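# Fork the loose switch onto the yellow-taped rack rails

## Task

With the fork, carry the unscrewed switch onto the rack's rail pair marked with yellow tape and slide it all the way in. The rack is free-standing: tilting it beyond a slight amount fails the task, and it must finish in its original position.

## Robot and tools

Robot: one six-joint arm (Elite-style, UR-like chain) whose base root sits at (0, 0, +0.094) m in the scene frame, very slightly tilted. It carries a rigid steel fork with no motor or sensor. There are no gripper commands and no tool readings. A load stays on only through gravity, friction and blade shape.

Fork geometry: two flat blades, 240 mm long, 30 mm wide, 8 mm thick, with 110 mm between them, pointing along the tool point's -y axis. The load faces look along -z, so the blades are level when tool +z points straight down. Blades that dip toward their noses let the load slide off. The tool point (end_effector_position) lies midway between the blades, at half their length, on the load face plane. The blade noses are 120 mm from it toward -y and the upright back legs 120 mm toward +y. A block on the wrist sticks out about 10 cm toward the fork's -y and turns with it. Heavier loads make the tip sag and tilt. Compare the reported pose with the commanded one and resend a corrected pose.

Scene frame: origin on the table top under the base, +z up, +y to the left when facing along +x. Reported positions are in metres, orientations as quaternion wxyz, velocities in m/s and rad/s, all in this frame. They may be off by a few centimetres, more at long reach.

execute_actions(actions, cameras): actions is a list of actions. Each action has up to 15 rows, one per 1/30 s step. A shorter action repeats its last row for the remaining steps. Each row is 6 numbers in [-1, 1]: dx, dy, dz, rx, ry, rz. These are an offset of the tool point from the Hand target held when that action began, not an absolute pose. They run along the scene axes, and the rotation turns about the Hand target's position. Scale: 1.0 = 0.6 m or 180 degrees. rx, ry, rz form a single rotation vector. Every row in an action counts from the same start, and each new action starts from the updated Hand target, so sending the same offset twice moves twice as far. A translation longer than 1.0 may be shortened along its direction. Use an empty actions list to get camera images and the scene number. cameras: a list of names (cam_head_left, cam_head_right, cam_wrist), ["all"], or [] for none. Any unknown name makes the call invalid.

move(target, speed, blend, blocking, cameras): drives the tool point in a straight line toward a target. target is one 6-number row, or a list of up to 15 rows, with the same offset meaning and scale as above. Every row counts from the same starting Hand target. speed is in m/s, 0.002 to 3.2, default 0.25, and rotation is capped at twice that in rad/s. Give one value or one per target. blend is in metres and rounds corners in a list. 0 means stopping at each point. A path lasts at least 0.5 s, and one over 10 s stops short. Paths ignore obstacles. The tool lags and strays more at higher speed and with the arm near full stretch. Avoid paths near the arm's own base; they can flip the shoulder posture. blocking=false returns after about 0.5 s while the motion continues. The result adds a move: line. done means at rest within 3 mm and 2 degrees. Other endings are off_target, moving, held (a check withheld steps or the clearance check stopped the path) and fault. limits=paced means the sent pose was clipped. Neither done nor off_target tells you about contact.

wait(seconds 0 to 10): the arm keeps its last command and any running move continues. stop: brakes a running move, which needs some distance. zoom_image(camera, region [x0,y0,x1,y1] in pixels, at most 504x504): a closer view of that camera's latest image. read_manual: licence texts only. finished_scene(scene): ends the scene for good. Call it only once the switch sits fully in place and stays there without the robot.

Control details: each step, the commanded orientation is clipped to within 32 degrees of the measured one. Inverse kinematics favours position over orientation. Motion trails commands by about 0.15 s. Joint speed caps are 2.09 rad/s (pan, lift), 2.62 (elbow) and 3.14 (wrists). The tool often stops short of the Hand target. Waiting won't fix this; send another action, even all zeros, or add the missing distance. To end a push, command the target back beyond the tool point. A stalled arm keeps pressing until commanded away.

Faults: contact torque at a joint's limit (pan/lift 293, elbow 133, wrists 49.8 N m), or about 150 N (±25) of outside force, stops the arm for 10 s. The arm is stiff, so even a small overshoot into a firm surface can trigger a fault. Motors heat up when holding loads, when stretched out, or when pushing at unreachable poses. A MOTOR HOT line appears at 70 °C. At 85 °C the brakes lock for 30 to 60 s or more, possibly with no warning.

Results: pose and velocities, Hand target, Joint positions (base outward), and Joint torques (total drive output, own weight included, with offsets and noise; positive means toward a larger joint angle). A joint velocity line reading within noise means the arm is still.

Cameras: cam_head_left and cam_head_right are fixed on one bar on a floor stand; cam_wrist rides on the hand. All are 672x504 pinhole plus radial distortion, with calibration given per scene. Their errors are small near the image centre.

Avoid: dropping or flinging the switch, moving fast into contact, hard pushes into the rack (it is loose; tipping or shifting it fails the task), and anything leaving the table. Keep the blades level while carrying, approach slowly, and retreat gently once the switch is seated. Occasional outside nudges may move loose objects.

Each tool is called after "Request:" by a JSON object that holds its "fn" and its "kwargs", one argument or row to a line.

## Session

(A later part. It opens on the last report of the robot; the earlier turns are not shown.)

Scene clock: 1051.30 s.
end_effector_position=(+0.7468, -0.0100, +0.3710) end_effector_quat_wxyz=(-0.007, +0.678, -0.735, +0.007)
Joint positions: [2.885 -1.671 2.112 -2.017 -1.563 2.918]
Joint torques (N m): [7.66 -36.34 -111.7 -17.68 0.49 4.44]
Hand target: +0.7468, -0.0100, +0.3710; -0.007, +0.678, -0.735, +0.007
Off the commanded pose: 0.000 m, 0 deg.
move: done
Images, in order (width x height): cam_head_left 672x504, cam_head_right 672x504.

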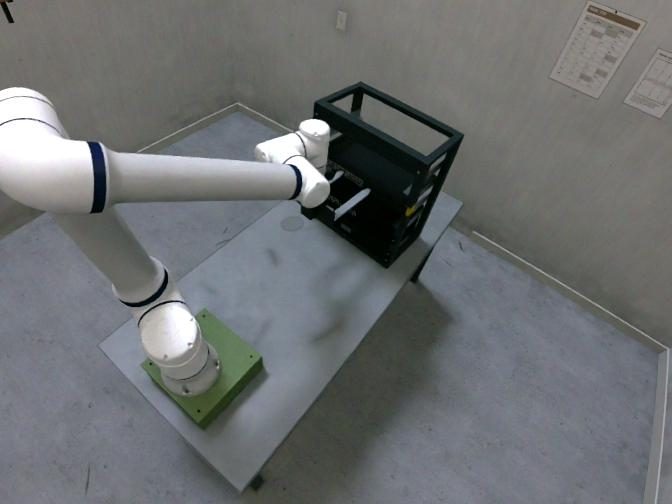

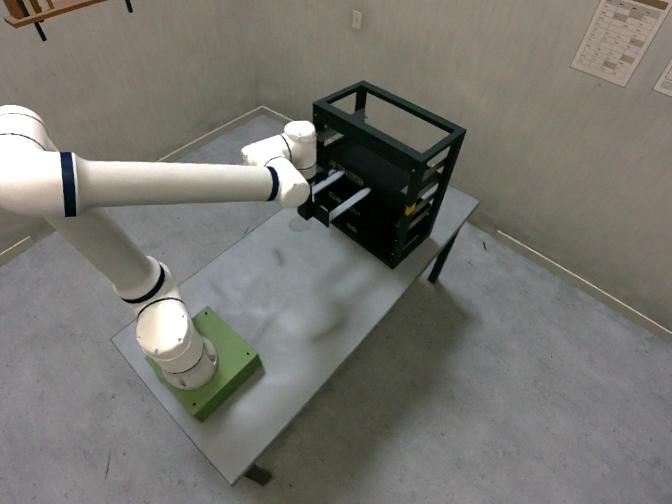

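Request:
{"fn": "move", "kwargs": {
  "target": [0.00332, -0.00027, 0, 0, 0, 0],
  "speed": 0.03,
  "cameras": []
}}

Request:
{"fn": "move", "kwargs": {
  "target": [0.00332, -0.00027, 0, 0, 0, 0],
  "speed": 0.03,
  "cameras": ["cam_head_left", "cam_head_right"]
}}

Request:
{"fn": "zoom_image", "kwargs": {
  "camera": "cam_head_left",
  "region": [330, 170, 390, 230]
}}

Request:
{"fn": "zoom_image", "kwargs": {
  "camera": "cam_head_right",
  "region": [330, 170, 390, 230]
}}

Request:
{"fn": "zoom_image", "kwargs": {
  "camera": "cam_head_left",
  "region": [370, 170, 430, 230]
}}

Scene clock: 1068.30 s.
end_effector_position=(+0.7488, -0.0101, +0.3710) end_effector_quat_wxyz=(-0.007, +0.678, -0.735, +0.007)
Joint positions: [2.886 -1.668 2.109 -2.018 -1.563 2.919]
Joint torques (N m): [6.29 -35.02 -113.45 -17.87 0.57 4.63]
Hand target: +0.7488, -0.0101, +0.3710; -0.007, +0.678, -0.735, +0.007
Off the commanded pose: 0.000 m, 0 deg.
move: done
No camera images: "cameras" was empty.

Scene clock: 1069.00 s.
end_effector_position=(+0.7507, -0.0103, +0.3710) end_effector_quat_wxyz=(-0.007, +0.678, -0.735, +0.007)
Joint positions: [2.886 -1.664 2.106 -2.018 -1.563 2.92]
Joint torques (N m): [5.9 -22.88 -118.02 -18.67 0.32 5.15]
Hand target: +0.7508, -0.0103, +0.3710; -0.007, +0.678, -0.735, +0.007
Off the commanded pose: 0.000 m, 0 deg.
move: done
Images, in order (width x height): cam_head_left 672x504, cam_head_right 672x504.

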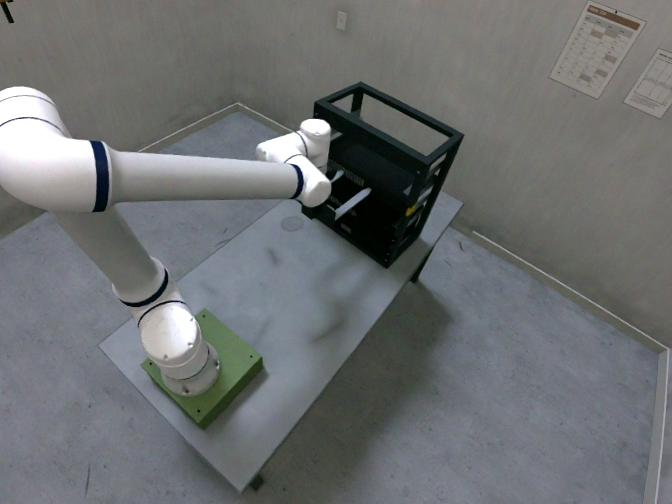

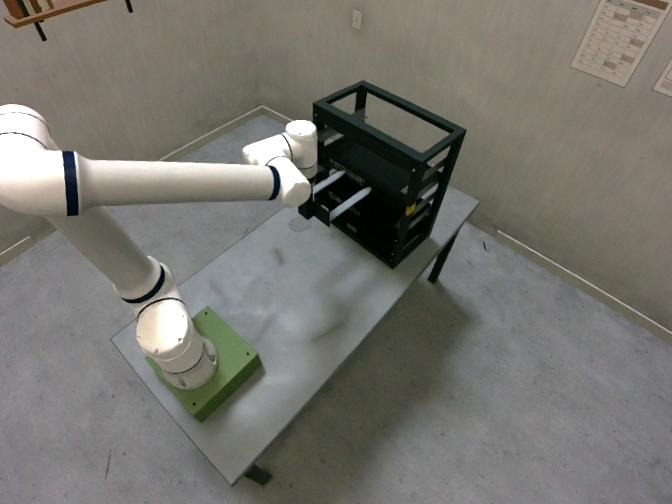

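Scaled by 8.400.

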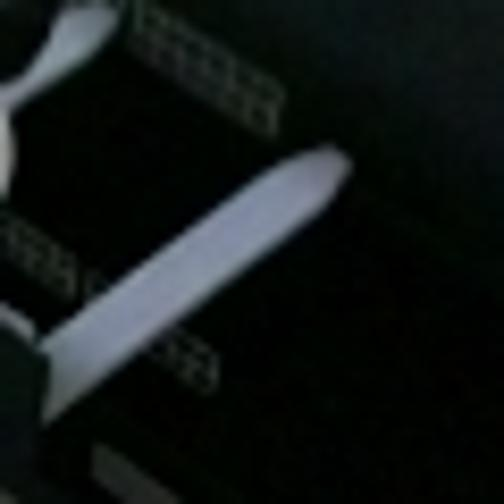

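Scaled by 8.400.

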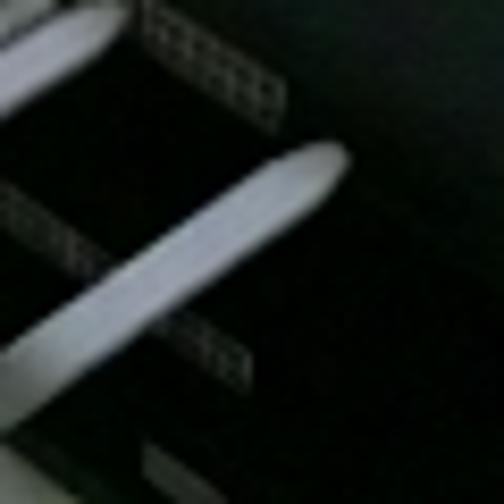

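Scaled by 8.400.

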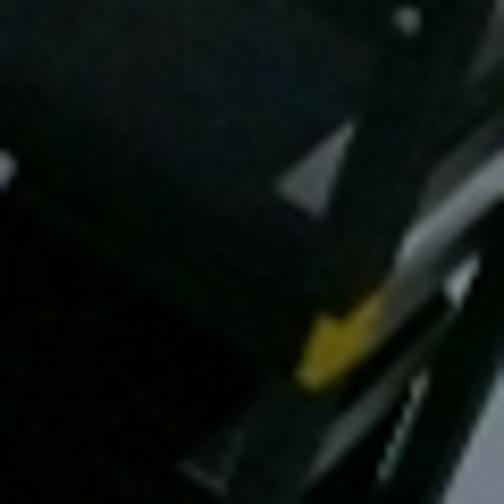

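Request:
{"fn": "move", "kwargs": {
  "target": [0.00166, -0.00013, 0, 0, 0, 0],
  "speed": 0.02,
  "cameras": []
}}

Request:
{"fn": "move", "kwargs": {
  "target": [0.00166, -0.00013, 0, 0, 0, 0],
  "speed": 0.02,
  "cameras": []
}}

Scene clock: 1076.77 s.
end_effector_position=(+0.7518, -0.0104, +0.3710) end_effector_quat_wxyz=(-0.007, +0.678, -0.735, +0.007)
Joint positions: [2.887 -1.662 2.104 -2.018 -1.563 2.92]
Joint torques (N m): [7.66 -30.7 -119.6 -21.53 2.89 5.92]
Hand target: +0.7518, -0.0104, +0.3710; -0.007, +0.678, -0.735, +0.007
Off the commanded pose: 0.000 m, 0 deg.
move: done
No camera images: "cameras" was empty.

Scene clock: 1077.47 s.
end_effector_position=(+0.7527, -0.0104, +0.3709) end_effector_quat_wxyz=(-0.007, +0.678, -0.735, +0.007)
Joint positions: [2.887 -1.661 2.103 -2.018 -1.563 2.921]
Joint torques (N m): [3.5 -9.86 -141.28 -29.99 3.66 8.97]
Hand target: +0.7528, -0.0105, +0.3710; -0.007, +0.678, -0.735, +0.007
Off the commanded pose: 0.000 m, 0 deg.
move: done
No camera images: "cameras" was empty.

Request:
{"fn": "move", "kwargs": {
  "target": [
    [-0.1661, 0.0134, 0, 0, 0, 0],
    [-0.2213, 0.2175, 0.0817, -0.0198, -0.4935, 0.0202]
  ],
  "speed": [0.2, 0.5],
  "blend": [0.02, 0],
  "cameras": ["all"]
}}

Request:
{"fn": "zoom_image", "kwargs": {
  "camera": "cam_wrist",
  "region": [190, 0, 330, 110]
}}

Request:
{"fn": "move", "kwargs": {
  "target": [0, -0.53, 0, 0, 0, 0],
  "speed": 0.5,
  "cameras": ["all"]
}}

Request:
{"fn": "zoom_image", "kwargs": {
  "camera": "cam_wrist",
  "region": [330, 0, 470, 110]
}}

Scene clock: 1091.93 s.
end_effector_position=(+0.6200, +0.1200, +0.4200) end_effector_quat_wxyz=(+0.500, -0.500, +0.500, -0.500)
Joint positions: [3 -0.73 2.587 -4.986 -1.383 3.146]
Joint torques (N m): [9.9 -54.82 -0.96 -10.12 -2.22 3.46]
Hand target: +0.6200, +0.1200, +0.4200; +0.500, -0.500, +0.500, -0.500
Off the commanded pose: 0.000 m, 0 deg.
move: done
camera_calibration:
cam_wrist: T_world_to_cam=[[0.0271979, -0.999548, -0.0128412, 0.118037], [-0.345972, 0.00263964, -0.938241, 0.479598], [0.937851, 0.0299609, -0.345744, -0.345485], [0, 0, 0, 1]] pos_world=[0.486731, 0.127069, 0.332045]

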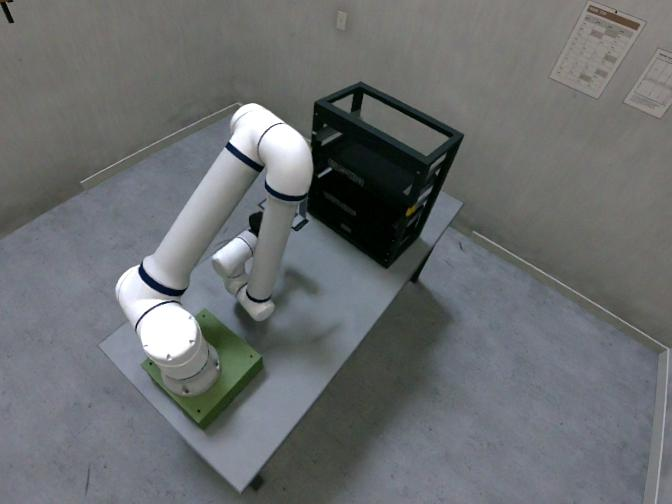

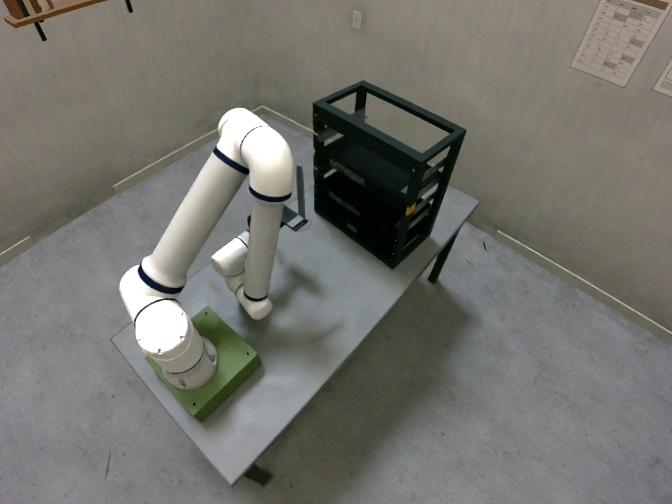

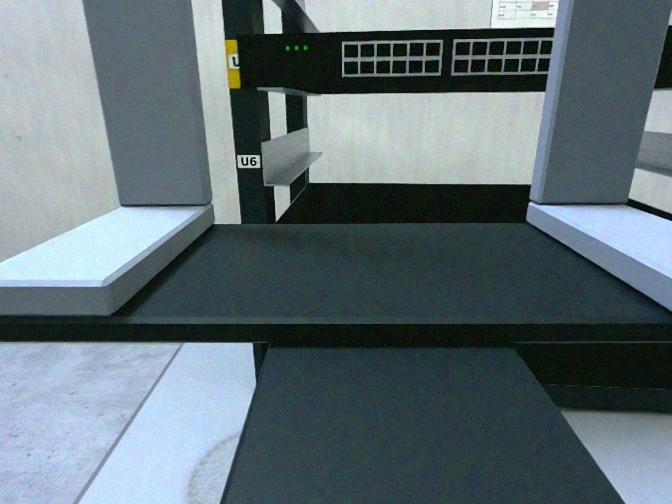

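Scaled by 3.600.

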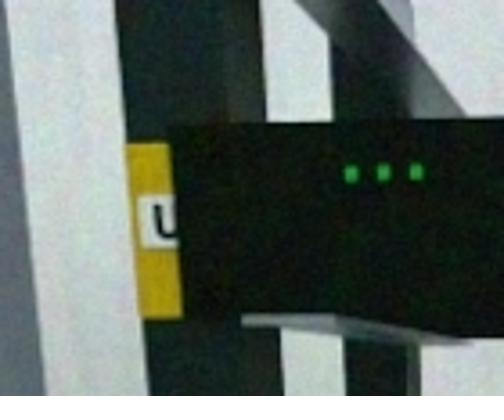

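Scene clock: 1093.50 s.
end_effector_position=(+0.6200, -0.1979, +0.4200) end_effector_quat_wxyz=(+0.500, -0.500, +0.500, -0.500)
Joint positions: [2.158 -0.751 2.522 -4.889 -0.541 3.129]
Joint torques (N m): [-20.29 -82.17 -3.99 -0.57 2.15 -2.2]
Hand target: +0.6200, -0.1980, +0.4200; +0.500, -0.500, +0.500, -0.500
Off the commanded pose: 0.000 m, 0 deg.
move: done
camera_calibration:
cam_wrist: T_world_to_cam=[[0.0269844, -0.999553, -0.0128513, -0.199616], [-0.345379, 0.00274178, -0.938459, 0.48018], [0.938075, 0.0297623, -0.345151, -0.336432], [0, 0, 0, 1]] pos_world=[0.48683, -0.190831, 0.331944]

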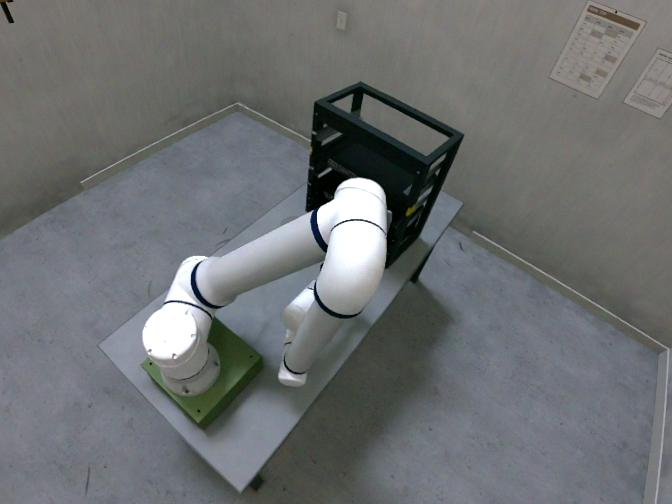

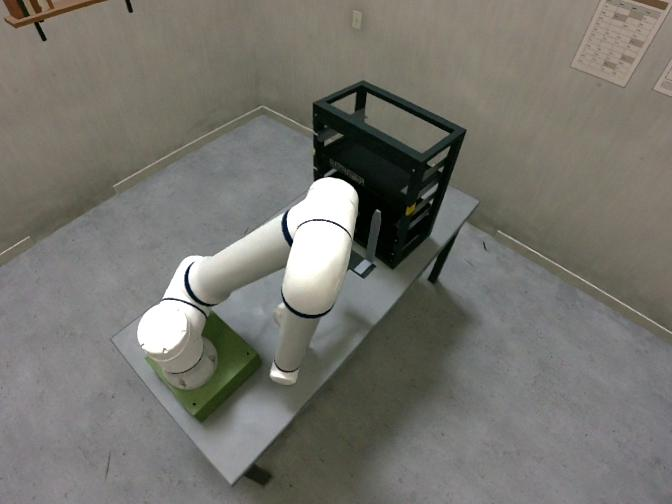

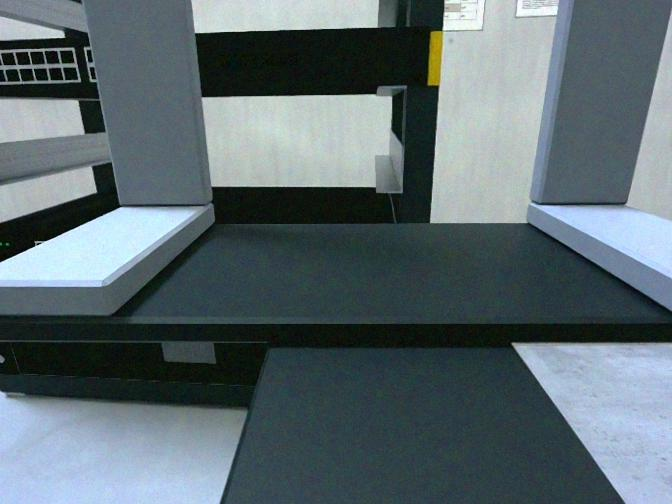

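Scaled by 3.600.

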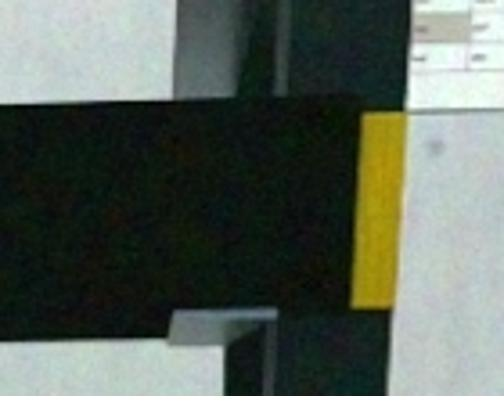

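Request:
{"fn": "finished_scene", "kwargs": {
  "scene": 1
}}

The scene is finished: the task was done.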